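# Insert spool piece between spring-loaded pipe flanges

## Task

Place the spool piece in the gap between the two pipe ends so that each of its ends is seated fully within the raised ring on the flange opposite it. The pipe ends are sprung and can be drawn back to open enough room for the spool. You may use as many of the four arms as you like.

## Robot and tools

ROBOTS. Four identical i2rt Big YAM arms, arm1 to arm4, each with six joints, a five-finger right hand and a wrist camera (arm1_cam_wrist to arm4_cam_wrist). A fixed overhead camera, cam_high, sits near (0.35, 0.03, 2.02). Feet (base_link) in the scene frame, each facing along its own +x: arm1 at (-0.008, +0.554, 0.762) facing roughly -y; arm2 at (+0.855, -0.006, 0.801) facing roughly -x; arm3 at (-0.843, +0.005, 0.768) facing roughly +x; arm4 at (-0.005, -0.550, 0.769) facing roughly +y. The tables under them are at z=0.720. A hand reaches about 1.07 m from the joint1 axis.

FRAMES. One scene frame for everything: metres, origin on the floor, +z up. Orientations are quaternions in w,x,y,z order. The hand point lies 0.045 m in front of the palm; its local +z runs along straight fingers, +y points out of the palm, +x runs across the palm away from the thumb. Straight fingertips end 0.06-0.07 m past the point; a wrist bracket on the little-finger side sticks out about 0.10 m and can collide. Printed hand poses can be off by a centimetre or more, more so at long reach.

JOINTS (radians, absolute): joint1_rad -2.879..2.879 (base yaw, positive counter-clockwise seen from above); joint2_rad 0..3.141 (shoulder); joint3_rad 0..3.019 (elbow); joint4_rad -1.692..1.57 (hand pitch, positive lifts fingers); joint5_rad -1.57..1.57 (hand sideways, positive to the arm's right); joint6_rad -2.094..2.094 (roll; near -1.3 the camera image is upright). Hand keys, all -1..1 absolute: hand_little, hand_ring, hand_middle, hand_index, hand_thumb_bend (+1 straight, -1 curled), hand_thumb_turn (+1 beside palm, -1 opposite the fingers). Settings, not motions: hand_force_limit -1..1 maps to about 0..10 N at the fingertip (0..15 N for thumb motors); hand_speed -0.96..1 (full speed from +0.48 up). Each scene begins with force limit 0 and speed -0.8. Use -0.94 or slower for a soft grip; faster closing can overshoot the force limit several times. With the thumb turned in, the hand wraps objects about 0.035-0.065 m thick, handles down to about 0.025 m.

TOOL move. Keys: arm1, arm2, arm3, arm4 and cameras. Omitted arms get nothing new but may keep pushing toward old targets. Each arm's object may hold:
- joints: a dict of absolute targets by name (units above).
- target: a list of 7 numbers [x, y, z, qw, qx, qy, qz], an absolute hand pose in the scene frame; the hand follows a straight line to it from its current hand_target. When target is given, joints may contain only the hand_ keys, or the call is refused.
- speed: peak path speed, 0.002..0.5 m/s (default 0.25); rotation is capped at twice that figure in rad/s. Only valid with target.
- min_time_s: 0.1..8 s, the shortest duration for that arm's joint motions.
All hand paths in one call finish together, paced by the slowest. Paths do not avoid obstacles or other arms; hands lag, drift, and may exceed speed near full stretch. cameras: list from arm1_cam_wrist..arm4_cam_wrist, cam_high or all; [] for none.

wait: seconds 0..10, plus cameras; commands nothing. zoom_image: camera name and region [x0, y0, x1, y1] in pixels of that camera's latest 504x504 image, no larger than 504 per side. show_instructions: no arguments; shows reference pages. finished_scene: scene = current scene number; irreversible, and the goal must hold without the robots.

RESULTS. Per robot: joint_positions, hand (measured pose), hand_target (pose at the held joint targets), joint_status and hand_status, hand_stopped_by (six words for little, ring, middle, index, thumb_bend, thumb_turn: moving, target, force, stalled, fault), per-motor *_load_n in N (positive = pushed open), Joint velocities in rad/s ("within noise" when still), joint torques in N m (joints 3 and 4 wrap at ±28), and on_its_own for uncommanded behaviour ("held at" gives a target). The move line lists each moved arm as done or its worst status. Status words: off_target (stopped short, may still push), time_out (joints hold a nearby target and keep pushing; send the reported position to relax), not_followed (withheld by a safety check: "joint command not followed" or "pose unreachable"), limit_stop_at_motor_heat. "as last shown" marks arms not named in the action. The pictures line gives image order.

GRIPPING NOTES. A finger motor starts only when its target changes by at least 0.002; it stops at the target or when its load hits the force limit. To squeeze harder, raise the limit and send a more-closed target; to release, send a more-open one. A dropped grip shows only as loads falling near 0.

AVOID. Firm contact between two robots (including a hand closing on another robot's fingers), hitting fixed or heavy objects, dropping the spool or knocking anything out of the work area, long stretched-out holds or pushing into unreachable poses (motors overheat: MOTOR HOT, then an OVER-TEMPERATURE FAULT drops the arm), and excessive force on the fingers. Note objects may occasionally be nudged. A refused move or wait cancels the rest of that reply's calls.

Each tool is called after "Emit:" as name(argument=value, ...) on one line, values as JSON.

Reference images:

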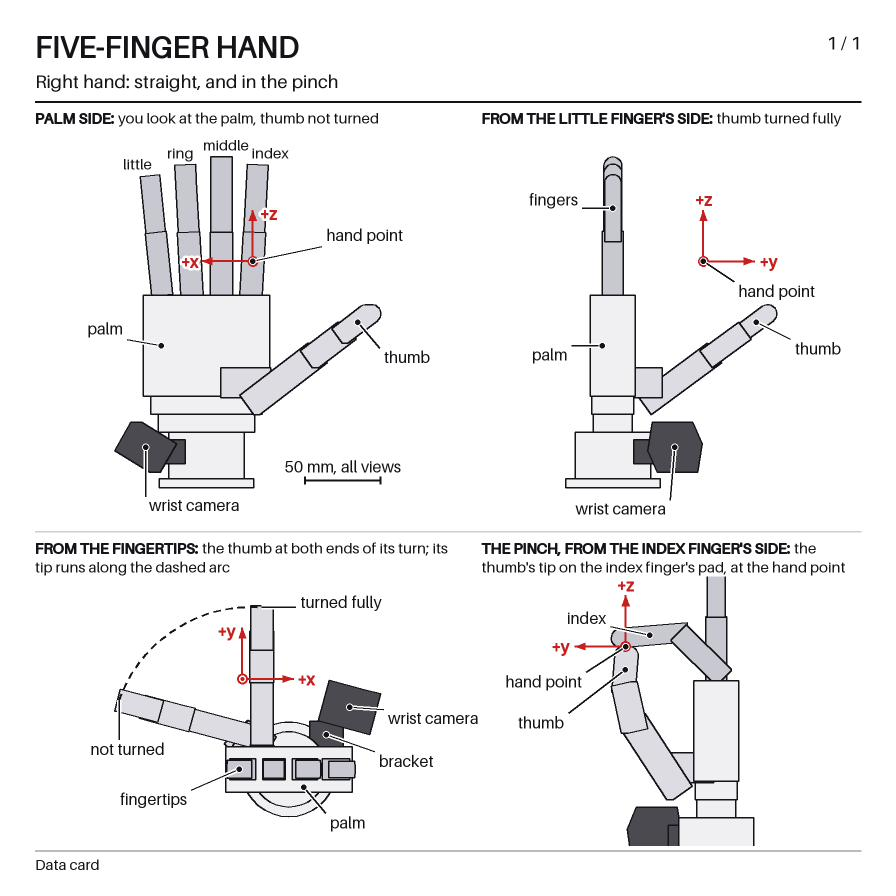

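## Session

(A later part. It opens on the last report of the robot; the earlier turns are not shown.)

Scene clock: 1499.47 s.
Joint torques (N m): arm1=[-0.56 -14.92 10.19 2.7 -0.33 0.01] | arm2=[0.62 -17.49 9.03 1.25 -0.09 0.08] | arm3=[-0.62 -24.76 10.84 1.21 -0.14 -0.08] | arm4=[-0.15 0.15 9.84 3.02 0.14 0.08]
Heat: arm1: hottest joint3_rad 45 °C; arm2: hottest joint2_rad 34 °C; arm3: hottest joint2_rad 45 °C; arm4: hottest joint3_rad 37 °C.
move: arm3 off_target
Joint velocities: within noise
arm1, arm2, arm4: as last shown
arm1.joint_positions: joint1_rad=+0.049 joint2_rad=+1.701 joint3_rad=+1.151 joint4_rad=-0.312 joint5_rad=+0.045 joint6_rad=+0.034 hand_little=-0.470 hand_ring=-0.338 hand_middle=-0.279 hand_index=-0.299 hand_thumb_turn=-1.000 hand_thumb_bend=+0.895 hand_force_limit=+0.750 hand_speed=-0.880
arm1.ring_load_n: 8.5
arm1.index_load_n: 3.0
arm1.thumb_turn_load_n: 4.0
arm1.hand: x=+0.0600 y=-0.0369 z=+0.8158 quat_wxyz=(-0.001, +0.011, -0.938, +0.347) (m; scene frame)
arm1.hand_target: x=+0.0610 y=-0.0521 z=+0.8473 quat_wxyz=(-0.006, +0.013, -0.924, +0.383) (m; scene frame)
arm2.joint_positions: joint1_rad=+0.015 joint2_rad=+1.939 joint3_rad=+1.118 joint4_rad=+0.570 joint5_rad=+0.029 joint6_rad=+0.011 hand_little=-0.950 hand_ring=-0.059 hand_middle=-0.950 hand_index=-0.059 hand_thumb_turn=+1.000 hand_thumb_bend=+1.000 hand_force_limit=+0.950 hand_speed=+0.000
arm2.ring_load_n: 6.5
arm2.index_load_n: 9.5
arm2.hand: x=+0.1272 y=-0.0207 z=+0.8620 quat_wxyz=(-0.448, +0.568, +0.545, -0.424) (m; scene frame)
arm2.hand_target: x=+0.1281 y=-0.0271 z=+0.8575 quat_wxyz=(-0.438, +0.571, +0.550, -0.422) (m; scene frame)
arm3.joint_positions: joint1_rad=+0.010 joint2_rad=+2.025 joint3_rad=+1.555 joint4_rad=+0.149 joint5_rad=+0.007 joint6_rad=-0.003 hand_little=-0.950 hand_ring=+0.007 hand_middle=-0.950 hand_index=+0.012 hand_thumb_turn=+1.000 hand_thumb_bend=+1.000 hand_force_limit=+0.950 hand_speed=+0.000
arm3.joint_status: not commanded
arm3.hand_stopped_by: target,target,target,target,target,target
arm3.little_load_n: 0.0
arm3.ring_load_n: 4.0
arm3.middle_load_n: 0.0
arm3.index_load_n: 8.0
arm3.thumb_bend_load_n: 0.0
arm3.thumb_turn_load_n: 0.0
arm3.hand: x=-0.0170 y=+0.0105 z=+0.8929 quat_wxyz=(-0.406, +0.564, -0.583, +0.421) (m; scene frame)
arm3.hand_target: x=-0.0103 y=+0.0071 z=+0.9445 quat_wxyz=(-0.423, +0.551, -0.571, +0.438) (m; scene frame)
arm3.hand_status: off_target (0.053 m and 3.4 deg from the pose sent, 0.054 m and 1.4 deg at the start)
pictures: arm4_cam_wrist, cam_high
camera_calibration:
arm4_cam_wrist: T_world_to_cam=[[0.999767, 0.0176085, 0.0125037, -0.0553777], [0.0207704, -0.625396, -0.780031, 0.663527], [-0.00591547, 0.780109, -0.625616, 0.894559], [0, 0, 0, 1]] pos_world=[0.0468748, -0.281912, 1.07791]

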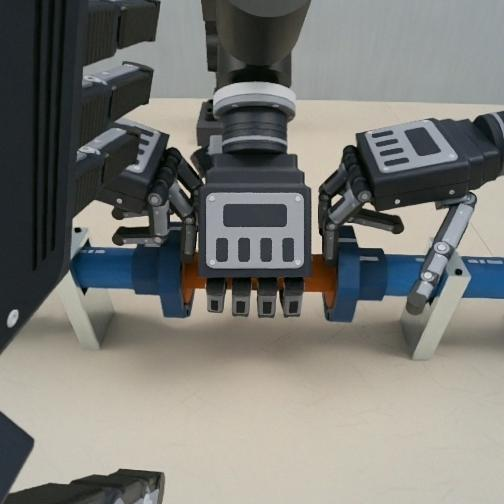

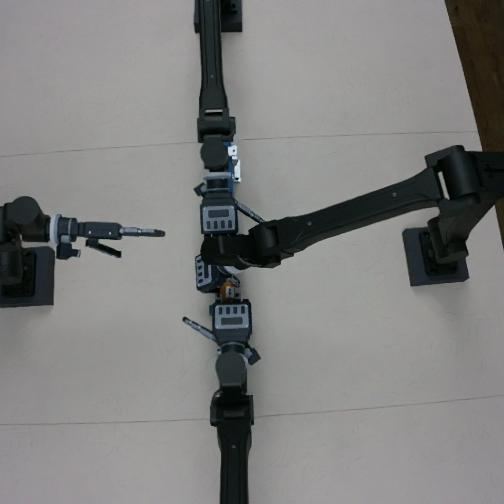

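Emit:
move(arm3={"target":[-0.004,0.007,0.9070,0.4225,-0.5507,0.5711,-0.4380],"speed":0.04}, arm2={"target":[0.121,-0.027,0.8575,0.4383,-0.5714,-0.5504,0.4222],"speed":0.02}, cameras=["arm4_cam_wrist","cam_high"])

Emit:
zoom_image(camera="arm4_cam_wrist", region=[130, 170, 300, 340])

Emit:
zoom_image(camera="arm4_cam_wrist", region=[220, 170, 390, 340])

Scene clock: 1515.70 s.
Joint torques (N m): arm1=[-0.62 -15.03 10.15 2.67 -0.31 0.01] | arm2=[0.44 -16.38 10.44 1.25 -0.09 0.08] | arm3=[-0.15 -20.89 9.36 3.41 -0.13 -0.04] | arm4=[-0.21 0.15 9.85 3 0.14 0.08]
Heat: arm1: hottest joint3_rad 44 °C; arm2: hottest joint2_rad 34 °C; arm3: hottest joint2_rad 44 °C; arm4: hottest joint3_rad 37 °C.
move: arm2 done; arm3 off_target
Joint velocities: within noise
arm1, arm4: as last shown
arm1.index_load_n: 3.5
arm1.thumb_turn_load_n: 4.5
arm1.hand_target: x=+0.0610 y=-0.0521 z=+0.8472 quat_wxyz=(-0.005, +0.013, -0.924, +0.383) (m; scene frame)
arm2.joint_positions: joint1_rad=+0.015 joint2_rad=+1.940 joint3_rad=+1.123 joint4_rad=+0.559 joint5_rad=+0.029 joint6_rad=+0.011 hand_little=-0.950 hand_ring=-0.059 hand_middle=-0.950 hand_index=-0.059 hand_thumb_turn=+1.000 hand_thumb_bend=+1.000 hand_force_limit=+0.950 hand_speed=+0.000
arm2.joint_status: not commanded
arm2.hand_stopped_by: target,target,target,target,target,target
arm2.little_load_n: 0.0
arm2.ring_load_n: 3.0
arm2.middle_load_n: 0.0
arm2.index_load_n: 5.0
arm2.thumb_bend_load_n: 0.0
arm2.thumb_turn_load_n: 0.0
arm2.hand: x=+0.1266 y=-0.0206 z=+0.8613 quat_wxyz=(-0.446, +0.569, +0.547, -0.422) (m; scene frame)
arm2.hand_target: x=+0.1213 y=-0.0271 z=+0.8575 quat_wxyz=(-0.438, +0.571, +0.550, -0.422) (m; scene frame)
arm2.hand_status: done (0.009 m and 1.0 deg from the pose sent, 0.010 m and 1.3 deg at the start)
arm3.joint_positions: joint1_rad=+0.007 joint2_rad=+2.028 joint3_rad=+1.555 joint4_rad=+0.172 joint5_rad=+0.007 joint6_rad=-0.003 hand_little=-0.950 hand_ring=+0.007 hand_middle=-0.950 hand_index=+0.011 hand_thumb_turn=+1.000 hand_thumb_bend=+1.000 hand_force_limit=+0.950 hand_speed=+0.000
arm3.joint_status: not commanded
arm3.hand_stopped_by: target,target,target,target,target,target
arm3.little_load_n: 0.0
arm3.ring_load_n: 0.0
arm3.middle_load_n: 0.0
arm3.index_load_n: -0.5
arm3.thumb_bend_load_n: 0.0
arm3.thumb_turn_load_n: 0.0
arm3.hand: x=-0.0139 y=+0.0072 z=+0.8958 quat_wxyz=(-0.411, +0.559, -0.580, +0.427) (m; scene frame)
arm3.hand_target: x=-0.0046 y=+0.0070 z=+0.9073 quat_wxyz=(-0.422, +0.551, -0.571, +0.438) (m; scene frame)
arm3.hand_status: off_target (0.015 m and 2.3 deg from the pose sent, 0.019 m and 3.4 deg at the start)
pictures: arm4_cam_wrist, cam_high
camera_calibration:
arm4_cam_wrist: T_world_to_cam=[[0.999767, 0.0176085, 0.0125037, -0.0553777], [0.0207704, -0.625396, -0.780031, 0.663527], [-0.00591547, 0.780109, -0.625616, 0.894559], [0, 0, 0, 1]] pos_world=[0.0468748, -0.281912, 1.07791]

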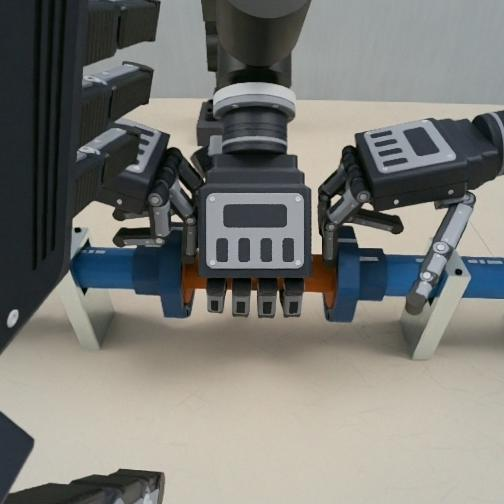

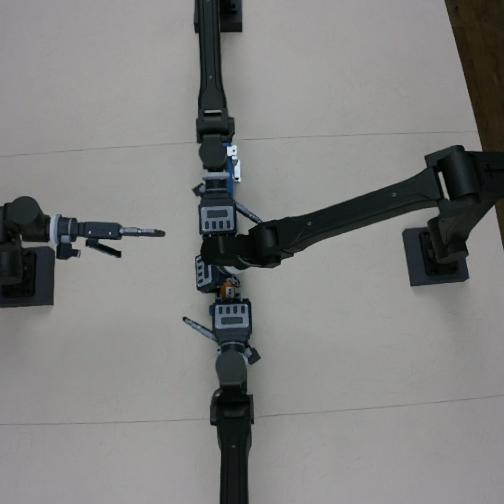

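Scaled by 2.965 from the camera's 504x504 image, which has a finer 720x720 frame.

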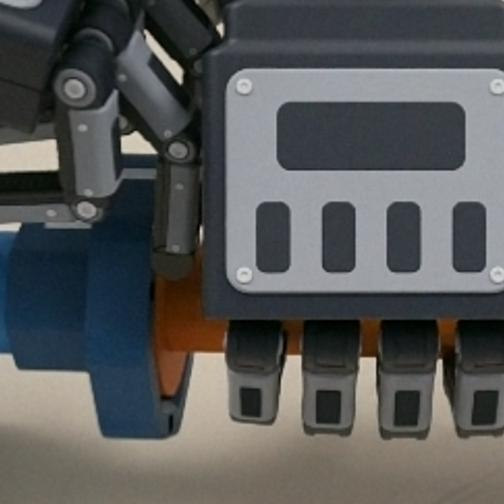

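Scaled by 2.965 from the camera's 504x504 image, which has a finer 720x720 frame.

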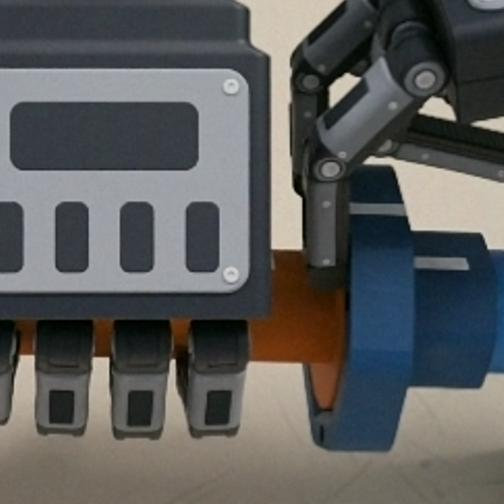

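Emit:
move(arm1={"joints":{"hand_speed":-0.7,"hand_thumb_bend":1.0}}, arm2={"target":[0.117,-0.027,0.8575,0.4383,-0.5714,-0.5504,0.4222],"speed":0.02}, cameras=["arm4_cam_wrist"])

Emit:
zoom_image(camera="arm4_cam_wrist", region=[130, 130, 382, 382])

Scene clock: 1526.83 s.
Joint torques (N m): arm1=[-0.62 -12.81 10.32 2.33 0 0.03] | arm2=[0.15 -15.85 11.23 1.29 -0.09 0.08] | arm3=[0.15 -20.13 9.57 3.06 -0.14 -0.04] | arm4=[-0.21 0.21 9.85 3 0.14 0.07]
Heat: arm1: hottest joint3_rad 44 °C; arm2: hottest joint2_rad 34 °C; arm3: hottest joint2_rad 44 °C; arm4: hottest joint3_rad 37 °C.
move: arm1 done; arm2 off_target
Joint velocities: within noise
arm1.joint_positions: joint1_rad=+0.049 joint2_rad=+1.677 joint3_rad=+1.151 joint4_rad=-0.302 joint5_rad=+0.037 joint6_rad=+0.034 hand_little=-0.470 hand_ring=-0.338 hand_middle=-0.280 hand_index=-0.299 hand_thumb_turn=-1.000 hand_thumb_bend=+1.000 hand_force_limit=+0.750 hand_speed=-0.700
arm1.joint_status: all done
arm1.hand_stopped_by: target,target,force,target,target,target
arm1.little_load_n: 0.0
arm1.ring_load_n: 0.0
arm1.middle_load_n: 0.0
arm1.index_load_n: 0.0
arm1.thumb_bend_load_n: 0.0
arm1.thumb_turn_load_n: 0.0
arm1.hand: x=+0.0616 y=-0.0409 z=+0.8310 quat_wxyz=(-0.005, +0.011, -0.932, +0.363) (m; scene frame)
arm1.hand_target: x=+0.0610 y=-0.0520 z=+0.8472 quat_wxyz=(-0.005, +0.013, -0.924, +0.383) (m; scene frame)
arm1.hand_status: not commanded
arm2.joint_positions: joint1_rad=+0.015 joint2_rad=+1.940 joint3_rad=+1.126 joint4_rad=+0.552 joint5_rad=+0.029 joint6_rad=+0.011 hand_little=-0.950 hand_ring=-0.060 hand_middle=-0.950 hand_index=-0.059 hand_thumb_turn=+1.000 hand_thumb_bend=+1.000 hand_force_limit=+0.950 hand_speed=+0.000
arm2.joint_status: not commanded
arm2.hand_stopped_by: target,target,target,target,target,target
arm2.little_load_n: 0.0
arm2.ring_load_n: 2.0
arm2.middle_load_n: 0.0
arm2.index_load_n: 3.5
arm2.thumb_bend_load_n: 0.0
arm2.thumb_turn_load_n: 0.0
arm2.hand: x=+0.1261 y=-0.0206 z=+0.8612 quat_wxyz=(-0.445, +0.570, +0.547, -0.421) (m; scene frame)
arm2.hand_target: x=+0.1176 y=-0.0271 z=+0.8574 quat_wxyz=(-0.438, +0.571, +0.551, -0.422) (m; scene frame)
arm2.hand_status: off_target (0.012 m and 0.8 deg from the pose sent, 0.012 m and 1.0 deg at the start)
arm3, arm4: as last shown
arm3.joint_positions: joint1_rad=+0.005 joint2_rad=+2.028 joint3_rad=+1.555 joint4_rad=+0.185 joint5_rad=+0.007 joint6_rad=-0.003 hand_little=-0.950 hand_ring=+0.007 hand_middle=-0.950 hand_index=+0.011 hand_thumb_turn=+1.000 hand_thumb_bend=+1.000 hand_force_limit=+0.950 hand_speed=+0.000
arm3.middle_load_n: 0.5
arm3.index_load_n: 0.0
arm3.thumb_turn_load_n: -0.5
arm3.hand: x=-0.0121 y=+0.0059 z=+0.8989 quat_wxyz=(-0.414, +0.556, -0.577, +0.431) (m; scene frame)
arm3.hand_target: x=-0.0047 y=+0.0070 z=+0.9072 quat_wxyz=(-0.423, +0.551, -0.571, +0.438) (m; scene frame)
arm4.thumb_bend_load_n: -0.5
pictures: arm4_cam_wrist
camera_calibration:
arm4_cam_wrist: T_world_to_cam=[[0.999767, 0.0176085, 0.0125037, -0.0553777], [0.0207704, -0.625396, -0.780031, 0.663527], [-0.00591547, 0.780109, -0.625616, 0.894559], [0, 0, 0, 1]] pos_world=[0.0468748, -0.281912, 1.07791]

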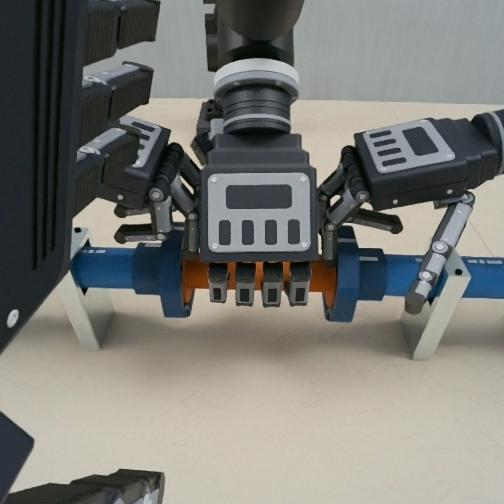

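Scaled by 2.000 from the camera's 504x504 image, which has a finer 720x720 frame.

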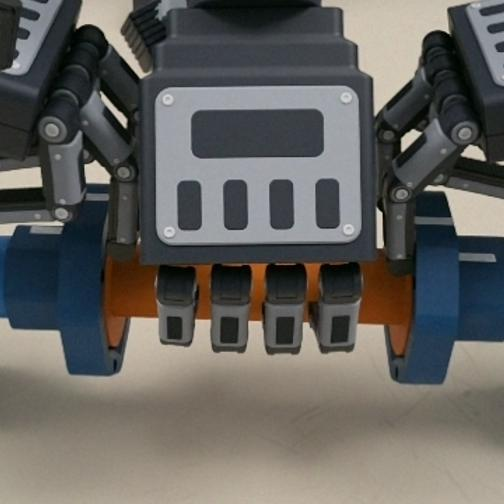

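Emit:
move(arm1={"joints":{"hand_speed":-0.6,"hand_little":0.5,"hand_ring":0.5,"hand_middle":0.5,"hand_index":0.5}}, arm2={"target":[0.126,-0.027,0.8575,0.4383,-0.5714,-0.5504,0.4222],"speed":0.02}, arm3={"target":[-0.018,0.007,0.907,0.4225,-0.5507,0.5711,-0.4380],"speed":0.02}, cameras=["arm4_cam_wrist","cam_high"])

Emit:
zoom_image(camera="arm4_cam_wrist", region=[130, 130, 382, 382])

Emit:
zoom_image(camera="cam_high", region=[170, 200, 290, 320])

Scene clock: 1549.63 s.
Joint torques (N m): arm1=[-0.62 -12.98 10.37 2.32 0.01 0.02] | arm2=[0.5 -17.2 8.83 1.73 -0.08 0.07] | arm3=[0.03 -22.89 7.53 2.47 -0.14 -0.05] | arm4=[-0.15 0.15 9.84 3 0.14 0.08]
Heat: arm1: hottest joint3_rad 44 °C; arm2: hottest joint2_rad 33 °C; arm3: hottest joint2_rad 44 °C; arm4: hottest joint3_rad 37 °C.
move: arm1 done; arm2 done; arm3 off_target
Joint velocities: within noise
arm1.joint_positions: joint1_rad=+0.049 joint2_rad=+1.677 joint3_rad=+1.151 joint4_rad=-0.302 joint5_rad=+0.037 joint6_rad=+0.034 hand_little=+0.500 hand_ring=+0.500 hand_middle=+0.500 hand_index=+0.500 hand_thumb_turn=-1.000 hand_thumb_bend=+1.000 hand_force_limit=+0.750 hand_speed=-0.600
arm1.joint_status: all done
arm1.hand_stopped_by: target,target,target,target,target,target
arm1.little_load_n: 0.0
arm1.ring_load_n: 0.0
arm1.middle_load_n: 0.0
arm1.index_load_n: 0.0
arm1.thumb_bend_load_n: 0.0
arm1.thumb_turn_load_n: 0.0
arm1.hand: x=+0.0617 y=-0.0409 z=+0.8310 quat_wxyz=(-0.005, +0.011, -0.932, +0.363) (m; scene frame)
arm1.hand_target: x=+0.0611 y=-0.0520 z=+0.8472 quat_wxyz=(-0.006, +0.013, -0.924, +0.383) (m; scene frame)
arm1.hand_status: not commanded
arm2.joint_positions: joint1_rad=+0.015 joint2_rad=+1.940 joint3_rad=+1.126 joint4_rad=+0.552 joint5_rad=+0.029 joint6_rad=+0.011 hand_little=-0.950 hand_ring=-0.060 hand_middle=-0.950 hand_index=-0.059 hand_thumb_turn=+1.000 hand_thumb_bend=+1.000 hand_force_limit=+0.950 hand_speed=+0.000
arm2.joint_status: not commanded
arm2.hand_stopped_by: target,target,target,target,target,target
arm2.little_load_n: 0.0
arm2.ring_load_n: 3.5
arm2.middle_load_n: 0.0
arm2.index_load_n: 6.0
arm2.thumb_bend_load_n: 0.0
arm2.thumb_turn_load_n: -0.5
arm2.hand: x=+0.1261 y=-0.0206 z=+0.8612 quat_wxyz=(-0.445, +0.570, +0.547, -0.421) (m; scene frame)
arm2.hand_target: x=+0.1262 y=-0.0270 z=+0.8573 quat_wxyz=(-0.438, +0.572, +0.551, -0.422) (m; scene frame)
arm2.hand_status: done (0.007 m and 0.8 deg from the pose sent, 0.008 m and 0.8 deg at the start)
arm3.joint_positions: joint1_rad=+0.005 joint2_rad=+2.027 joint3_rad=+1.527 joint4_rad=+0.215 joint5_rad=+0.007 joint6_rad=-0.003 hand_little=-0.950 hand_ring=+0.007 hand_middle=-0.950 hand_index=+0.012 hand_thumb_turn=+1.000 hand_thumb_bend=+1.000 hand_force_limit=+0.950 hand_speed=+0.000
arm3.joint_status: not commanded
arm3.hand_stopped_by: target,target,target,target,target,target
arm3.little_load_n: 0.0
arm3.ring_load_n: 0.5
arm3.middle_load_n: 0.0
arm3.index_load_n: 3.5
arm3.thumb_bend_load_n: 0.0
arm3.thumb_turn_load_n: -0.5
arm3.hand: x=-0.0170 y=+0.0061 z=+0.8903 quat_wxyz=(-0.415, +0.556, -0.577, +0.432) (m; scene frame)
arm3.hand_target: x=-0.0180 y=+0.0070 z=+0.9068 quat_wxyz=(-0.422, +0.551, -0.571, +0.438) (m; scene frame)
arm3.hand_status: off_target (0.017 m and 1.4 deg from the pose sent, 0.010 m and 1.6 deg at the start)
arm4: as last shown
arm4.thumb_bend_load_n: 0.0
pictures: arm4_cam_wrist, cam_high
camera_calibration:
arm4_cam_wrist: T_world_to_cam=[[0.999767, 0.0176085, 0.0125037, -0.0553777], [0.0207704, -0.625396, -0.780031, 0.663527], [-0.00591547, 0.780109, -0.625616, 0.894559], [0, 0, 0, 1]] pos_world=[0.0468748, -0.281912, 1.07791]

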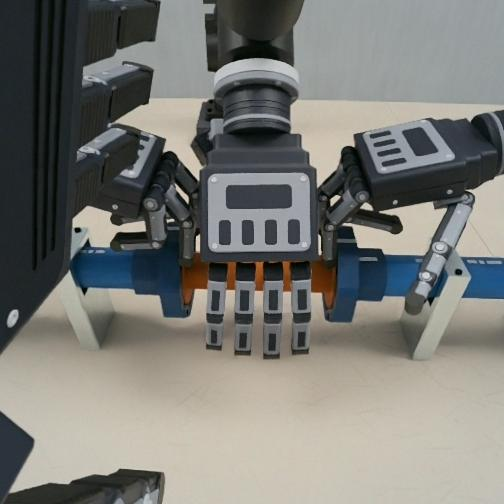

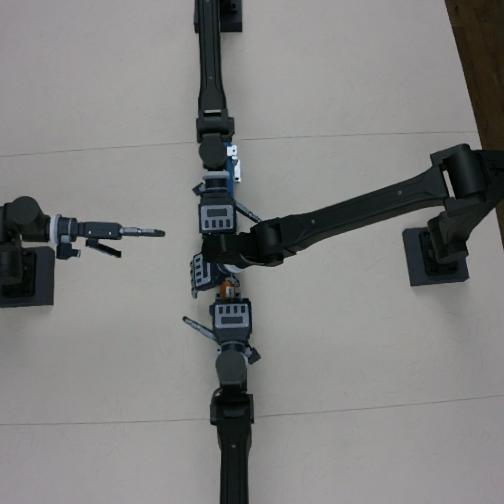

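Scaled by 2.000 from the camera's 504x504 image, which has a finer 720x720 frame.

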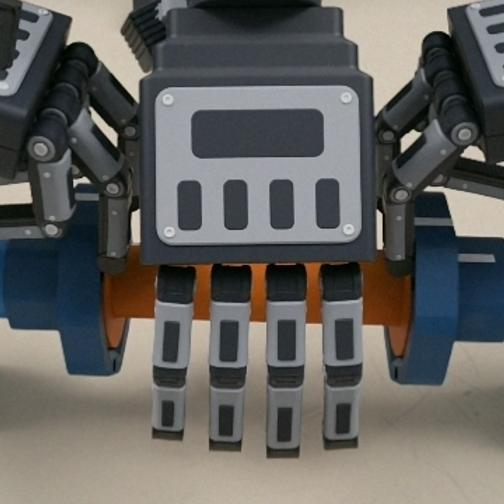

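Scaled by 4.200 from the camera's 504x504 image, which has a finer 720x720 frame.

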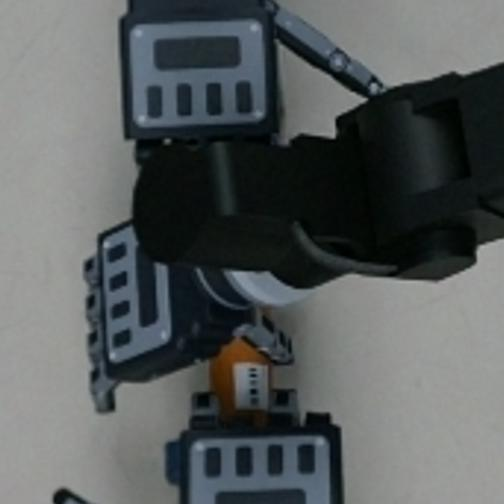

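Emit:
move(arm1={"target":[0.0605,-0.038,0.8630,0.005,-0.013,0.924,-0.383],"speed":0.05}, cameras=["arm4_cam_wrist"])

Emit:
zoom_image(camera="arm4_cam_wrist", region=[130, 130, 382, 382])

Scene clock: 1600.53 s.
Joint torques (N m): arm1=[-0.5 -12.45 8.77 1.5 0.1 0.03] | arm2=[0.15 -17.14 8.85 1.77 -0.06 0.09] | arm3=[-0.26 -23.06 7.41 2.51 -0.16 -0.04] | arm4=[-0.15 0.15 9.87 3 0.14 0.08]
Heat: arm1: hottest joint3_rad 44 °C; arm2: hottest joint2_rad 33 °C; arm3: hottest joint2_rad 47 °C; arm4: hottest joint3_rad 37 °C.
move: arm1 done
Joint velocities: within noise
arm1.joint_positions: joint1_rad=+0.049 joint2_rad=+1.623 joint3_rad=+1.151 joint4_rad=-0.308 joint5_rad=+0.037 joint6_rad=+0.034 hand_little=+0.500 hand_ring=+0.500 hand_middle=+0.500 hand_index=+0.500 hand_thumb_turn=-1.000 hand_thumb_bend=+1.000 hand_force_limit=+0.750 hand_speed=-0.600
arm1.joint_status: not commanded
arm1.hand_stopped_by: target,target,target,target,target,target
arm1.little_load_n: 0.0
arm1.ring_load_n: 0.0
arm1.middle_load_n: 0.0
arm1.index_load_n: 0.0
arm1.thumb_bend_load_n: 0.0
arm1.thumb_turn_load_n: 0.0
arm1.hand: x=+0.0616 y=-0.0419 z=+0.8611 quat_wxyz=(-0.007, +0.011, -0.923, +0.385) (m; scene frame)
arm1.hand_target: x=+0.0605 y=-0.0381 z=+0.8630 quat_wxyz=(-0.005, +0.013, -0.924, +0.383) (m; scene frame)
arm1.hand_status: done (0.004 m and 0.4 deg from the pose sent, 0.032 m and 2.5 deg at the start)
arm2, arm3, arm4: as last shown
arm2.index_load_n: 5.5
arm2.thumb_turn_load_n: 0.0
arm3.ring_load_n: 0.0
arm3.thumb_turn_load_n: 0.0
pictures: arm4_cam_wrist
camera_calibration:
arm4_cam_wrist: T_world_to_cam=[[0.999767, 0.0176085, 0.0125037, -0.0553777], [0.0207704, -0.625396, -0.780031, 0.663527], [-0.00591547, 0.780109, -0.625616, 0.894559], [0, 0, 0, 1]] pos_world=[0.0468748, -0.281912, 1.07791]

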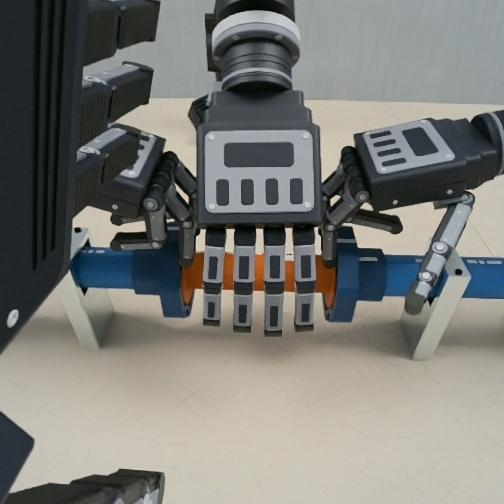

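Scaled by 2.000 from the camera's 504x504 image, which has a finer 720x720 frame.

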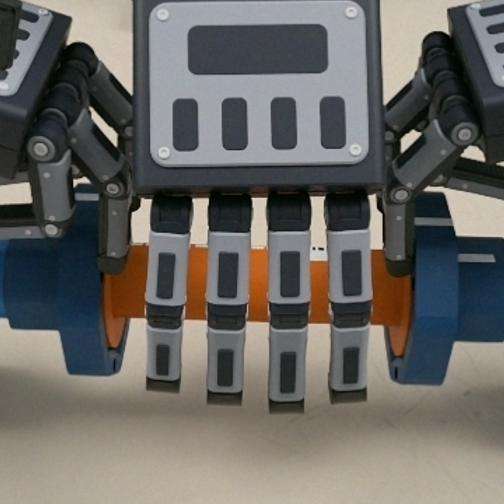

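Emit:
move(arm1={"target":[0.0610,-0.012,0.8930,0.005,-0.013,0.924,-0.383],"speed":0.08}, cameras=["arm4_cam_wrist"])

Emit:
zoom_image(camera="arm4_cam_wrist", region=[130, 130, 382, 382])

Scene clock: 1609.53 s.
Joint torques (N m): arm1=[-0.15 -11.22 9.22 1.5 0.16 0.06] | arm2=[0.26 -17.14 8.84 1.72 -0.09 0.08] | arm3=[0.09 -23.53 7.5 2.51 -0.14 -0.07] | arm4=[-0.21 0.15 9.84 3.03 0.14 0.08]
Heat: arm1: hottest joint3_rad 43 °C; arm2: hottest joint2_rad 33 °C; arm3: hottest joint2_rad 47 °C; arm4: hottest joint3_rad 37 °C.
move: arm1 done
Joint velocities: within noise
arm1.joint_positions: joint1_rad=+0.049 joint2_rad=+1.524 joint3_rad=+1.120 joint4_rad=-0.377 joint5_rad=+0.039 joint6_rad=+0.034 hand_little=+0.500 hand_ring=+0.500 hand_middle=+0.500 hand_index=+0.500 hand_thumb_turn=-1.000 hand_thumb_bend=+1.000 hand_force_limit=+0.750 hand_speed=-0.600
arm1.joint_status: not commanded
arm1.hand_stopped_by: target,target,target,target,target,target
arm1.little_load_n: 0.0
arm1.ring_load_n: 0.0
arm1.middle_load_n: 0.0
arm1.index_load_n: 0.0
arm1.thumb_bend_load_n: 0.0
arm1.thumb_turn_load_n: 0.0
arm1.hand: x=+0.0590 y=-0.0157 z=+0.8919 quat_wxyz=(-0.005, +0.010, -0.923, +0.385) (m; scene frame)
arm1.hand_target: x=+0.0610 y=-0.0121 z=+0.8932 quat_wxyz=(-0.005, +0.013, -0.924, +0.383) (m; scene frame)
arm1.hand_status: done (0.004 m and 0.4 deg from the pose sent, 0.044 m and 0.4 deg at the start)
arm2, arm3, arm4: as last shown
arm2.little_load_n: 0.5
arm3.index_load_n: 4.0
pictures: arm4_cam_wrist
camera_calibration:
arm4_cam_wrist: T_world_to_cam=[[0.999767, 0.0176085, 0.0125037, -0.0553777], [0.0207704, -0.625396, -0.780031, 0.663527], [-0.00591547, 0.780109, -0.625616, 0.894559], [0, 0, 0, 1]] pos_world=[0.0468748, -0.281912, 1.07791]

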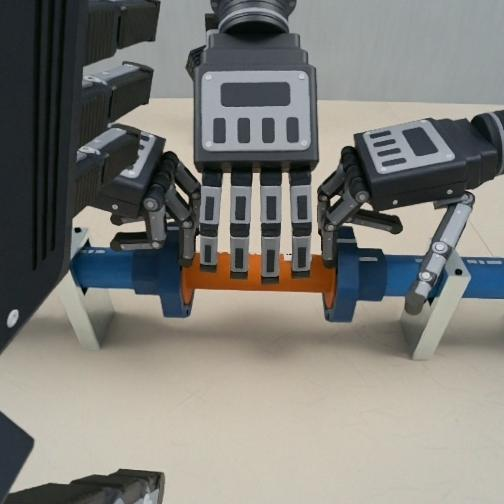

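Scaled by 2.000 from the camera's 504x504 image, which has a finer 720x720 frame.

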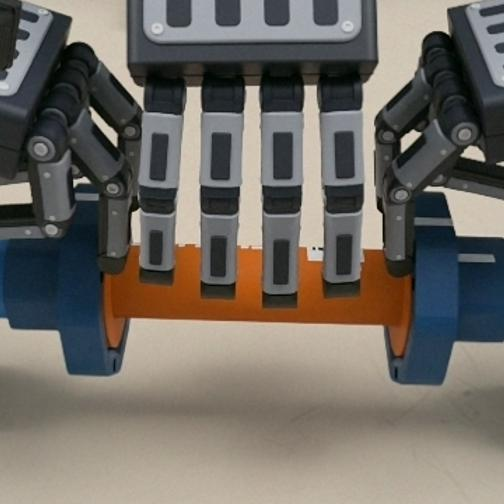

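Emit:
move(arm1={"target":[0.0635,0.020,0.9300,0.005,-0.013,0.924,-0.383],"speed":0.1}, cameras=["arm4_cam_wrist"])

Emit:
zoom_image(camera="arm4_cam_wrist", region=[130, 130, 382, 382])

Scene clock: 1622.97 s.
Joint torques (N m): arm1=[0.44 -9.88 9.58 1.5 0.17 0.13] | arm2=[0.03 -17.32 8.84 1.69 -0.08 0.09] | arm3=[0.03 -22.95 7.57 2.51 -0.12 -0.05] | arm4=[-0.21 0.15 9.84 3.02 0.14 0.08]
Heat: arm1: hottest joint3_rad 44 °C; arm2: hottest joint2_rad 33 °C; arm3: hottest joint2_rad 47 °C; arm4: hottest joint3_rad 37 °C.
move: arm1 done
Joint velocities: within noise
arm1.joint_positions: joint1_rad=+0.054 joint2_rad=+1.406 joint3_rad=+1.100 joint4_rad=-0.472 joint5_rad=+0.048 joint6_rad=+0.034 hand_little=+0.500 hand_ring=+0.500 hand_middle=+0.500 hand_index=+0.500 hand_thumb_turn=-1.000 hand_thumb_bend=+1.000 hand_force_limit=+0.750 hand_speed=-0.600
arm1.joint_status: not commanded
arm1.hand_stopped_by: target,target,target,target,target,target
arm1.little_load_n: 0.0
arm1.ring_load_n: 0.0
arm1.middle_load_n: 0.0
arm1.index_load_n: 0.0
arm1.thumb_bend_load_n: 0.0
arm1.thumb_turn_load_n: 0.0
arm1.hand: x=+0.0572 y=+0.0160 z=+0.9300 quat_wxyz=(-0.003, +0.011, -0.922, +0.386) (m; scene frame)
arm1.hand_target: x=+0.0634 y=+0.0200 z=+0.9299 quat_wxyz=(-0.005, +0.013, -0.924, +0.383) (m; scene frame)
arm1.hand_status: done (0.007 m and 0.5 deg from the pose sent, 0.052 m and 0.4 deg at the start)
arm2, arm3: as last shown
arm2.little_load_n: 0.0
arm3.index_load_n: 3.5
arm4.joint_positions: joint1_rad=+0.038 joint2_rad=+0.526 joint3_rad=+0.386 joint4_rad=-0.036 joint5_rad=+0.130 joint6_rad=-1.286 hand_little=+1.000 hand_ring=+1.000 hand_middle=+1.000 hand_index=+1.000 hand_thumb_turn=+1.000 hand_thumb_bend=+1.000 hand_force_limit=+0.000 hand_speed=-0.800
arm4.joint_status: not commanded
arm4.hand_stopped_by: target,target,target,target,target,target
arm4.little_load_n: 0.0
arm4.ring_load_n: 0.0
arm4.middle_load_n: 0.0
arm4.index_load_n: 0.0
arm4.thumb_bend_load_n: 0.0
arm4.thumb_turn_load_n: 0.0
arm4.hand: x=+0.0492 y=-0.1946 z=+1.0077 quat_wxyz=(-0.498, +0.622, +0.441, +0.414) (m; scene frame)
arm4.hand_target: x=+0.0539 y=-0.1922 z=+1.0111 quat_wxyz=(-0.501, +0.625, +0.429, +0.418) (m; scene frame)
arm4.hand_status: not commanded
pictures: arm4_cam_wrist
camera_calibration:
arm4_cam_wrist: T_world_to_cam=[[0.999767, 0.0176085, 0.0125037, -0.0553777], [0.0207704, -0.625396, -0.780031, 0.663527], [-0.00591547, 0.780109, -0.625616, 0.894559], [0, 0, 0, 1]] pos_world=[0.0468748, -0.281912, 1.07791]

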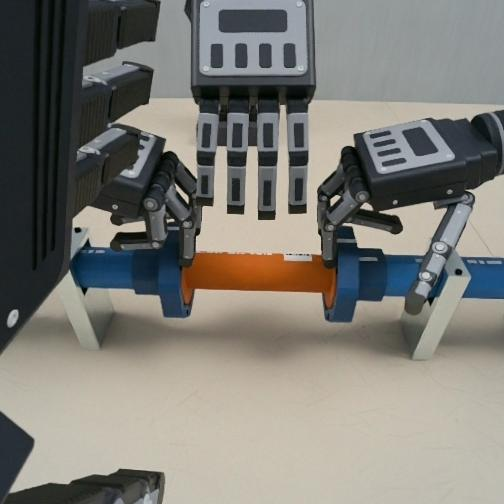

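Scaled by 2.000 from the camera's 504x504 image, which has a finer 720x720 frame.

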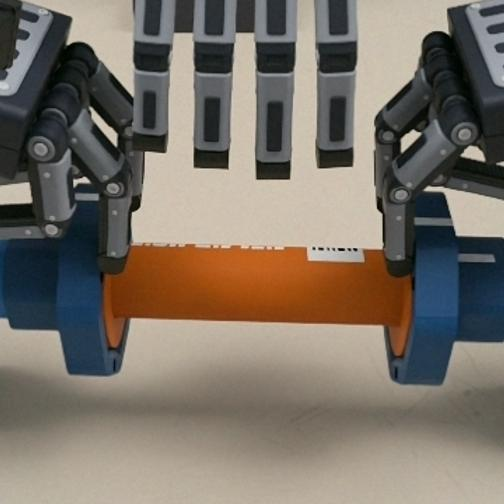

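Emit:
move(arm1={"target":[0.0680,0.0500,0.9750,0.005,-0.013,0.924,-0.383],"speed":0.12})

Emit:
move(arm1={"target":[0.0600,0.2000,0.9600,0.005,-0.013,0.924,-0.383],"speed":0.2}, cameras=["arm4_cam_wrist","cam_high"])

Emit:
zoom_image(camera="arm4_cam_wrist", region=[130, 130, 382, 382])

Scene clock: 1631.43 s.
Joint torques (N m): arm1=[0.5 -8.59 11.45 1.43 0.18 0.12] | arm2=[0.38 -17.14 8.91 1.74 -0.07 0.09] | arm3=[0.03 -23.12 7.49 2.63 -0.16 -0.05] | arm4=[-0.21 0.15 9.84 3.02 0.14 0.08]
Heat: arm1: hottest joint3_rad 43 °C; arm2: hottest joint2_rad 33 °C; arm3: hottest joint2_rad 47 °C; arm4: hottest joint3_rad 37 °C.
move: arm1 off_target
Joint velocities: within noise
arm1.joint_positions: joint1_rad=+0.072 joint2_rad=+1.299 joint3_rad=+1.100 joint4_rad=-0.598 joint5_rad=+0.060 joint6_rad=+0.046 hand_little=+0.500 hand_ring=+0.500 hand_middle=+0.500 hand_index=+0.500 hand_thumb_turn=-1.000 hand_thumb_bend=+1.000 hand_force_limit=+0.750 hand_speed=-0.600
arm1.joint_status: not commanded
arm1.hand_stopped_by: target,target,target,target,target,target
arm1.little_load_n: 0.0
arm1.ring_load_n: 0.0
arm1.middle_load_n: 0.0
arm1.index_load_n: 0.0
arm1.thumb_bend_load_n: 0.0
arm1.thumb_turn_load_n: 0.0
arm1.hand: x=+0.0617 y=+0.0517 z=+0.9654 quat_wxyz=(-0.002, +0.012, -0.926, +0.378) (m; scene frame)
arm1.hand_target: x=+0.0679 y=+0.0501 z=+0.9750 quat_wxyz=(-0.005, +0.013, -0.924, +0.383) (m; scene frame)
arm1.hand_status: off_target (0.012 m and 0.7 deg from the pose sent, 0.057 m and 0.5 deg at the start)
arm2, arm3, arm4: as last shown
arm2.thumb_turn_load_n: -0.5
arm3.ring_load_n: 0.5
arm3.index_load_n: 4.0
pictures: none

Scene clock: 1633.00 s.
Joint torques (N m): arm1=[0.5 -3.37 9.88 1.52 0.2 0.14] | arm2=[0.44 -17.03 8.83 1.74 -0.08 0.08] | arm3=[0.15 -22.65 7.6 2.32 -0.15 -0.05] | arm4=[-0.15 0.21 9.85 3 0.14 0.07]
Heat: arm1: hottest joint3_rad 43 °C; arm2: hottest joint2_rad 33 °C; arm3: hottest joint2_rad 47 °C; arm4: hottest joint3_rad 37 °C.
move: arm1 done
Joint velocities: within noise
arm1.joint_positions: joint1_rad=+0.104 joint2_rad=+0.877 joint3_rad=+0.789 joint4_rad=-0.692 joint5_rad=+0.083 joint6_rad=+0.069 hand_little=+0.500 hand_ring=+0.500 hand_middle=+0.500 hand_index=+0.500 hand_thumb_turn=-1.000 hand_thumb_bend=+1.000 hand_force_limit=+0.750 hand_speed=-0.600
arm1.joint_status: not commanded
arm1.hand_stopped_by: target,target,target,target,target,target
arm1.little_load_n: 0.0
arm1.ring_load_n: 0.0
arm1.middle_load_n: 0.0
arm1.index_load_n: 0.0
arm1.thumb_bend_load_n: 0.0
arm1.thumb_turn_load_n: 0.0
arm1.hand: x=+0.0560 y=+0.1955 z=+0.9615 quat_wxyz=(-0.002, +0.011, -0.922, +0.386) (m; scene frame)
arm1.hand_target: x=+0.0599 y=+0.1999 z=+0.9600 quat_wxyz=(-0.005, +0.013, -0.924, +0.383) (m; scene frame)
arm1.hand_status: done (0.006 m and 0.6 deg from the pose sent, 0.148 m and 0.8 deg at the start)
arm2, arm3, arm4: as last shown
arm2.thumb_turn_load_n: 0.0
arm3.ring_load_n: 0.0
arm3.index_load_n: 3.5
pictures: arm4_cam_wrist, cam_high
camera_calibration:
arm4_cam_wrist: T_world_to_cam=[[0.999767, 0.0176085, 0.0125037, -0.0553777], [0.0207704, -0.625396, -0.780031, 0.663527], [-0.00591547, 0.780109, -0.625616, 0.894559], [0, 0, 0, 1]] pos_world=[0.0468748, -0.281912, 1.07791]

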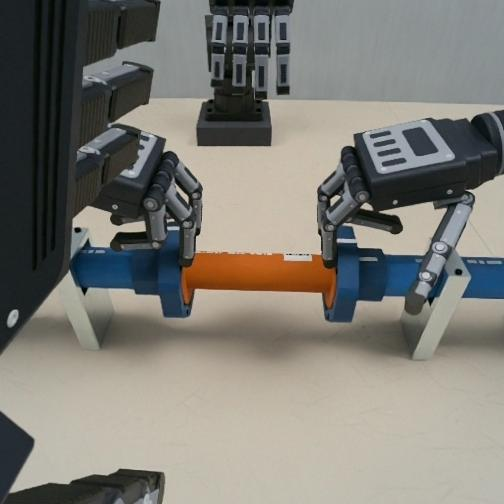

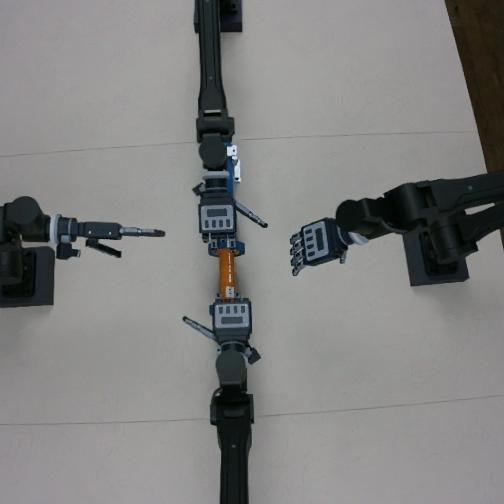

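Scaled by 2.000 from the camera's 504x504 image, which has a finer 720x720 frame.

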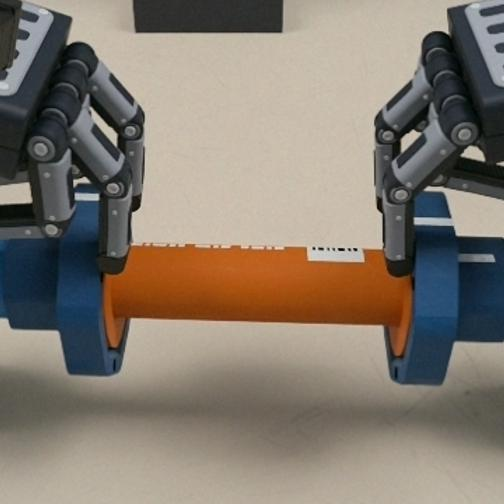

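Emit:
move(arm3={"target":[0.006,0.007,0.967,0.4225,-0.5507,0.5711,-0.4380],"speed":0.08}, arm2={"target":[0.102,-0.027,0.9170,0.4383,-0.5714,-0.5504,0.4222],"speed":0.08}, cameras=["arm4_cam_wrist","cam_high"])

Emit:
zoom_image(camera="arm4_cam_wrist", region=[130, 130, 382, 382])

Scene clock: 1644.53 s.
Joint torques (N m): arm1=[0.44 -3.37 9.85 1.5 0.2 0.13] | arm2=[0.26 -17.61 14.09 1.61 -0.04 0.08] | arm3=[0.09 -21.71 11.71 1.77 -0.11 -0.07] | arm4=[-0.15 0.15 9.85 3.02 0.14 0.08]
Heat: arm1: hottest joint3_rad 44 °C; arm2: hottest joint2_rad 33 °C; arm3: hottest joint2_rad 47 °C; arm4: hottest joint3_rad 37 °C.
move: arm2 off_target; arm3 off_target
Joint velocities: within noise
arm1, arm4: as last shown
arm1.thumb_turn_load_n: 0.5
arm1.hand: x=+0.0560 y=+0.1955 z=+0.9616 quat_wxyz=(-0.003, +0.011, -0.922, +0.386) (m; scene frame)
arm2.joint_positions: joint1_rad=+0.015 joint2_rad=+1.885 joint3_rad=+1.179 joint4_rad=+0.387 joint5_rad=+0.027 joint6_rad=+0.011 hand_little=-0.950 hand_ring=-0.060 hand_middle=-0.950 hand_index=-0.060 hand_thumb_turn=+1.000 hand_thumb_bend=+1.000 hand_force_limit=+0.950 hand_speed=+0.000
arm2.joint_status: not commanded
arm2.hand_stopped_by: target,target,target,target,target,target
arm2.little_load_n: 0.0
arm2.ring_load_n: 0.0
arm2.middle_load_n: 0.0
arm2.index_load_n: 0.0
arm2.thumb_bend_load_n: 0.0
arm2.thumb_turn_load_n: -0.5
arm2.hand: x=+0.1242 y=-0.0213 z=+0.8874 quat_wxyz=(-0.428, +0.582, +0.560, -0.405) (m; scene frame)
arm2.hand_target: x=+0.1043 y=-0.0271 z=+0.9175 quat_wxyz=(-0.438, +0.571, +0.551, -0.422) (m; scene frame)
arm2.hand_status: off_target (0.037 m and 2.8 deg from the pose sent, 0.061 m and 0.8 deg at the start)
arm3.joint_positions: joint1_rad=+0.005 joint2_rad=+2.003 joint3_rad=+1.634 joint4_rad=+0.065 joint5_rad=+0.007 joint6_rad=-0.003 hand_little=-0.950 hand_ring=+0.007 hand_middle=-0.950 hand_index=+0.011 hand_thumb_turn=+1.000 hand_thumb_bend=+1.000 hand_force_limit=+0.950 hand_speed=+0.000
arm3.joint_status: not commanded
arm3.hand_stopped_by: target,target,target,target,target,target
arm3.little_load_n: 0.0
arm3.ring_load_n: 0.0
arm3.middle_load_n: 0.0
arm3.index_load_n: 0.0
arm3.thumb_bend_load_n: 0.5
arm3.thumb_turn_load_n: -0.5
arm3.hand: x=-0.0059 y=+0.0056 z=+0.9369 quat_wxyz=(-0.409, +0.559, -0.581, +0.427) (m; scene frame)
arm3.hand_target: x=+0.0045 y=+0.0070 z=+0.9669 quat_wxyz=(-0.423, +0.551, -0.571, +0.438) (m; scene frame)
arm3.hand_status: off_target (0.032 m and 2.5 deg from the pose sent, 0.080 m and 1.4 deg at the start)
pictures: arm4_cam_wrist, cam_high
camera_calibration:
arm4_cam_wrist: T_world_to_cam=[[0.999767, 0.0176085, 0.0125037, -0.0553777], [0.0207704, -0.625396, -0.780031, 0.663527], [-0.00591547, 0.780109, -0.625616, 0.894559], [0, 0, 0, 1]] pos_world=[0.0468748, -0.281912, 1.07791]

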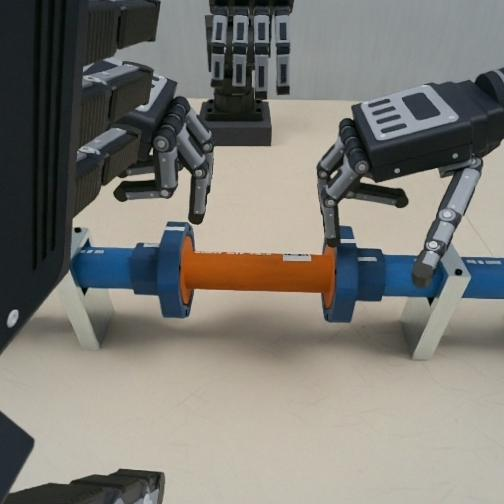

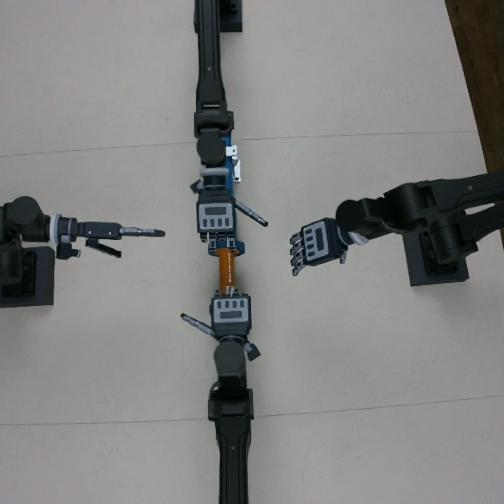

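Scaled by 2.000 from the camera's 504x504 image, which has a finer 720x720 frame.

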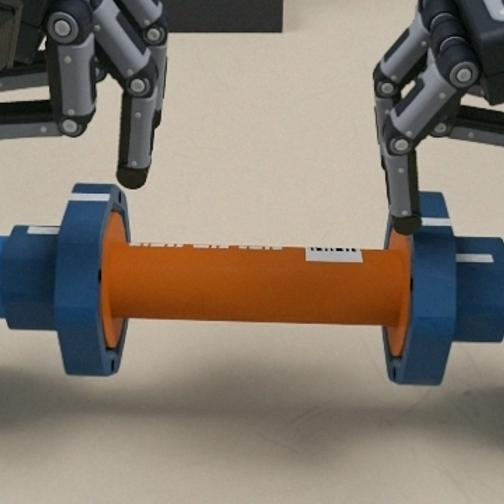

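Seated on both sides. Lift both hands clear.

Emit:
move(arm3={"target":[0.004,0.007,1.030,0.4225,-0.5507,0.5711,-0.4380],"speed":0.12}, arm2={"target":[0.103,-0.027,0.9900,0.4383,-0.5714,-0.5504,0.4222],"speed":0.12})

Emit:
move(arm3={"target":[-0.090,0.007,1.050,0.4225,-0.5507,0.5711,-0.4380],"speed":0.2}, arm2={"target":[0.190,-0.027,1.0400,0.4383,-0.5714,-0.5504,0.4222],"speed":0.2}, cameras=["arm4_cam_wrist","cam_high"])

Emit:
zoom_image(camera="arm4_cam_wrist", region=[130, 170, 300, 340])

Emit:
zoom_image(camera="arm4_cam_wrist", region=[240, 170, 410, 340])

Emit:
zoom_image(camera="cam_high", region=[170, 200, 290, 320])

Scene clock: 1658.40 s.
Joint torques (N m): arm1=[0.38 -3.31 9.87 1.48 0.19 0.14] | arm2=[0.21 -16.79 15.05 1.66 -0.05 0.08] | arm3=[0.73 -21.3 12.26 1.68 -0.09 -0.06] | arm4=[-0.21 0.15 9.85 3.02 0.14 0.08]
Heat: arm1: hottest joint3_rad 44 °C; arm2: hottest joint2_rad 33 °C; arm3: hottest joint2_rad 46 °C; arm4: hottest joint3_rad 37 °C.
move: arm2 off_target; arm3 off_target
Joint velocities: within noise
arm1, arm4: as last shown
arm1.thumb_turn_load_n: 0.0
arm2.joint_positions: joint1_rad=+0.015 joint2_rad=+1.779 joint3_rad=+1.251 joint4_rad=+0.213 joint5_rad=+0.026 joint6_rad=+0.011 hand_little=-0.950 hand_ring=-0.060 hand_middle=-0.950 hand_index=-0.060 hand_thumb_turn=+1.000 hand_thumb_bend=+1.000 hand_force_limit=+0.950 hand_speed=+0.000
arm2.joint_status: not commanded
arm2.hand_stopped_by: target,target,target,target,target,target
arm2.little_load_n: 0.0
arm2.ring_load_n: -0.5
arm2.middle_load_n: 0.0
arm2.index_load_n: 0.0
arm2.thumb_bend_load_n: 0.0
arm2.thumb_turn_load_n: 0.0
arm2.hand: x=+0.1217 y=-0.0221 z=+0.9617 quat_wxyz=(-0.429, +0.581, +0.559, -0.407) (m; scene frame)
arm2.hand_target: x=+0.1050 y=-0.0271 z=+0.9904 quat_wxyz=(-0.438, +0.571, +0.550, -0.422) (m; scene frame)
arm2.hand_status: off_target (0.034 m and 2.5 deg from the pose sent, 0.105 m and 2.8 deg at the start)
arm3.joint_positions: joint1_rad=+0.005 joint2_rad=+1.952 joint3_rad=+1.729 joint4_rad=-0.078 joint5_rad=+0.007 joint6_rad=-0.003 hand_little=-0.950 hand_ring=+0.007 hand_middle=-0.950 hand_index=+0.011 hand_thumb_turn=+1.000 hand_thumb_bend=+1.000 hand_force_limit=+0.950 hand_speed=+0.000
arm3.joint_status: not commanded
arm3.hand_stopped_by: target,target,target,target,target,target
arm3.little_load_n: 0.0
arm3.ring_load_n: 0.0
arm3.middle_load_n: 0.0
arm3.index_load_n: 0.0
arm3.thumb_bend_load_n: 0.0
arm3.thumb_turn_load_n: -0.5
arm3.hand: x=-0.0055 y=+0.0053 z=+1.0012 quat_wxyz=(-0.410, +0.559, -0.580, +0.427) (m; scene frame)
arm3.hand_target: x=+0.0026 y=+0.0070 z=+1.0300 quat_wxyz=(-0.423, +0.551, -0.571, +0.438) (m; scene frame)
arm3.hand_status: off_target (0.030 m and 2.3 deg from the pose sent, 0.093 m and 2.5 deg at the start)
pictures: none

Scene clock: 1659.83 s.
Joint torques (N m): arm1=[0.44 -3.43 9.83 1.47 0.2 0.14] | arm2=[0.03 -13.57 9.47 1.72 -0.06 0.06] | arm3=[-0.56 -17.55 9.06 2.82 -0.11 -0.07] | arm4=[-0.21 0.21 9.85 3.02 0.14 0.07]
Heat: arm1: hottest joint3_rad 44 °C; arm2: hottest joint2_rad 33 °C; arm3: hottest joint2_rad 46 °C; arm4: hottest joint3_rad 37 °C.
move: arm2 off_target; arm3 done
Joint velocities: within noise
arm1, arm4: as last shown
arm2.joint_positions: joint1_rad=+0.015 joint2_rad=+1.519 joint3_rad=+1.139 joint4_rad=+0.139 joint5_rad=+0.024 joint6_rad=+0.011 hand_little=-0.950 hand_ring=-0.060 hand_middle=-0.950 hand_index=-0.060 hand_thumb_turn=+1.000 hand_thumb_bend=+1.000 hand_force_limit=+0.950 hand_speed=+0.000
arm2.joint_status: not commanded
arm2.hand_stopped_by: target,target,target,target,target,target
arm2.little_load_n: 0.0
arm2.ring_load_n: 0.0
arm2.middle_load_n: 0.0
arm2.index_load_n: 0.0
arm2.thumb_bend_load_n: 0.0
arm2.thumb_turn_load_n: 0.0
arm2.hand: x=+0.1847 y=-0.0245 z=+1.0545 quat_wxyz=(-0.449, +0.565, +0.544, -0.428) (m; scene frame)
arm2.hand_target: x=+0.1900 y=-0.0270 z=+1.0401 quat_wxyz=(-0.438, +0.571, +0.550, -0.422) (m; scene frame)
arm2.hand_status: off_target (0.016 m and 1.7 deg from the pose sent, 0.104 m and 2.5 deg at the start)
arm3.joint_positions: joint1_rad=+0.005 joint2_rad=+1.699 joint3_rad=+1.462 joint4_rad=-0.046 joint5_rad=+0.003 joint6_rad=-0.003 hand_little=-0.950 hand_ring=+0.007 hand_middle=-0.950 hand_index=+0.011 hand_thumb_turn=+1.000 hand_thumb_bend=+1.000 hand_force_limit=+0.950 hand_speed=+0.000
arm3.joint_status: not commanded
arm3.hand_stopped_by: target,target,target,target,target,target
arm3.little_load_n: 0.0
arm3.ring_load_n: 0.0
arm3.middle_load_n: 0.0
arm3.index_load_n: 0.0
arm3.thumb_bend_load_n: 0.0
arm3.thumb_turn_load_n: -0.5
arm3.hand: x=-0.0924 y=+0.0087 z=+1.0416 quat_wxyz=(-0.416, +0.556, -0.576, +0.432) (m; scene frame)
arm3.hand_target: x=-0.0901 y=+0.0070 z=+1.0498 quat_wxyz=(-0.422, +0.551, -0.571, +0.438) (m; scene frame)
arm3.hand_status: done (0.009 m and 1.3 deg from the pose sent, 0.098 m and 2.3 deg at the start)
pictures: arm4_cam_wrist, cam_high
camera_calibration:
arm4_cam_wrist: T_world_to_cam=[[0.999767, 0.0176085, 0.0125037, -0.0553777], [0.0207704, -0.625396, -0.780031, 0.663527], [-0.00591547, 0.780109, -0.625616, 0.894559], [0, 0, 0, 1]] pos_world=[0.0468748, -0.281912, 1.07791]

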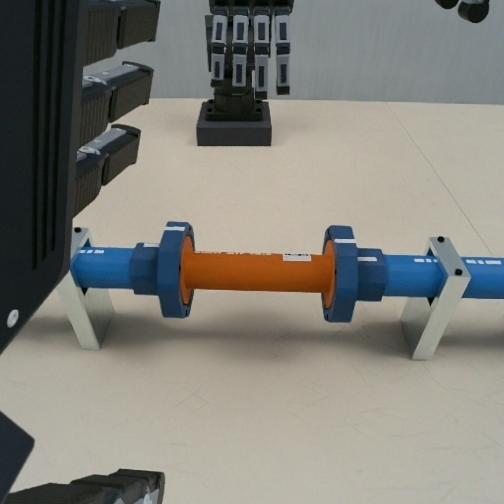

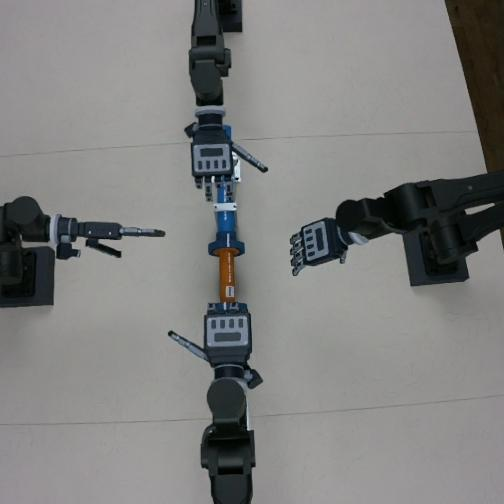

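Scaled by 2.965 from the camera's 504x504 image, which has a finer 720x720 frame.

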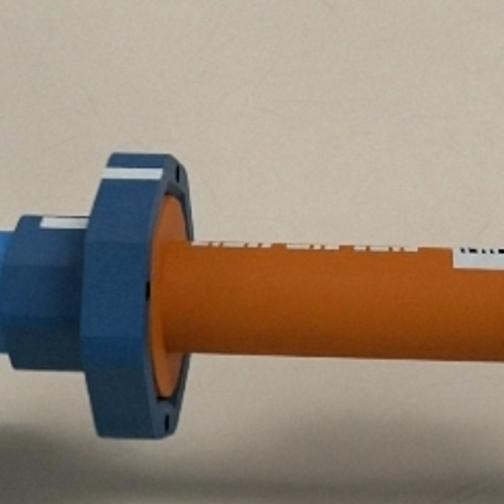

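Scaled by 2.965 from the camera's 504x504 image, which has a finer 720x720 frame.

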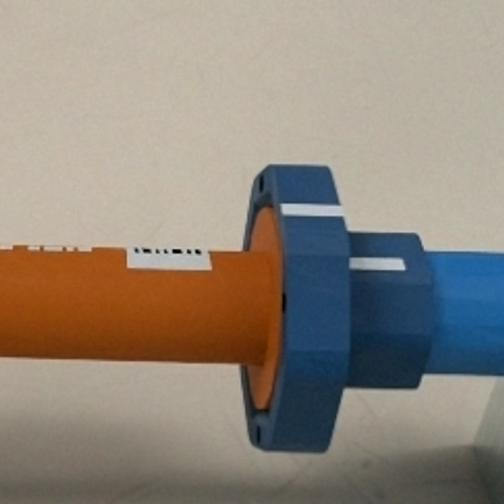

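Scaled by 4.200 from the camera's 504x504 image, which has a finer 720x720 frame.

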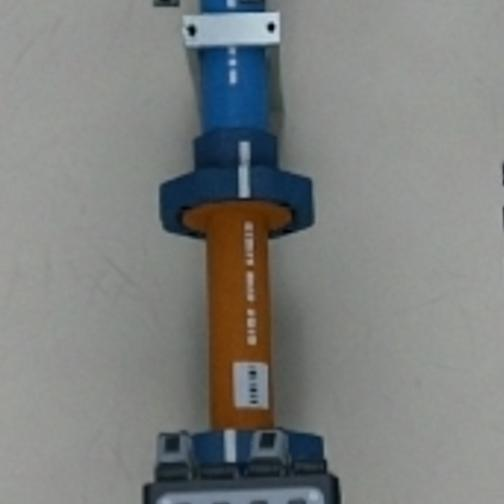

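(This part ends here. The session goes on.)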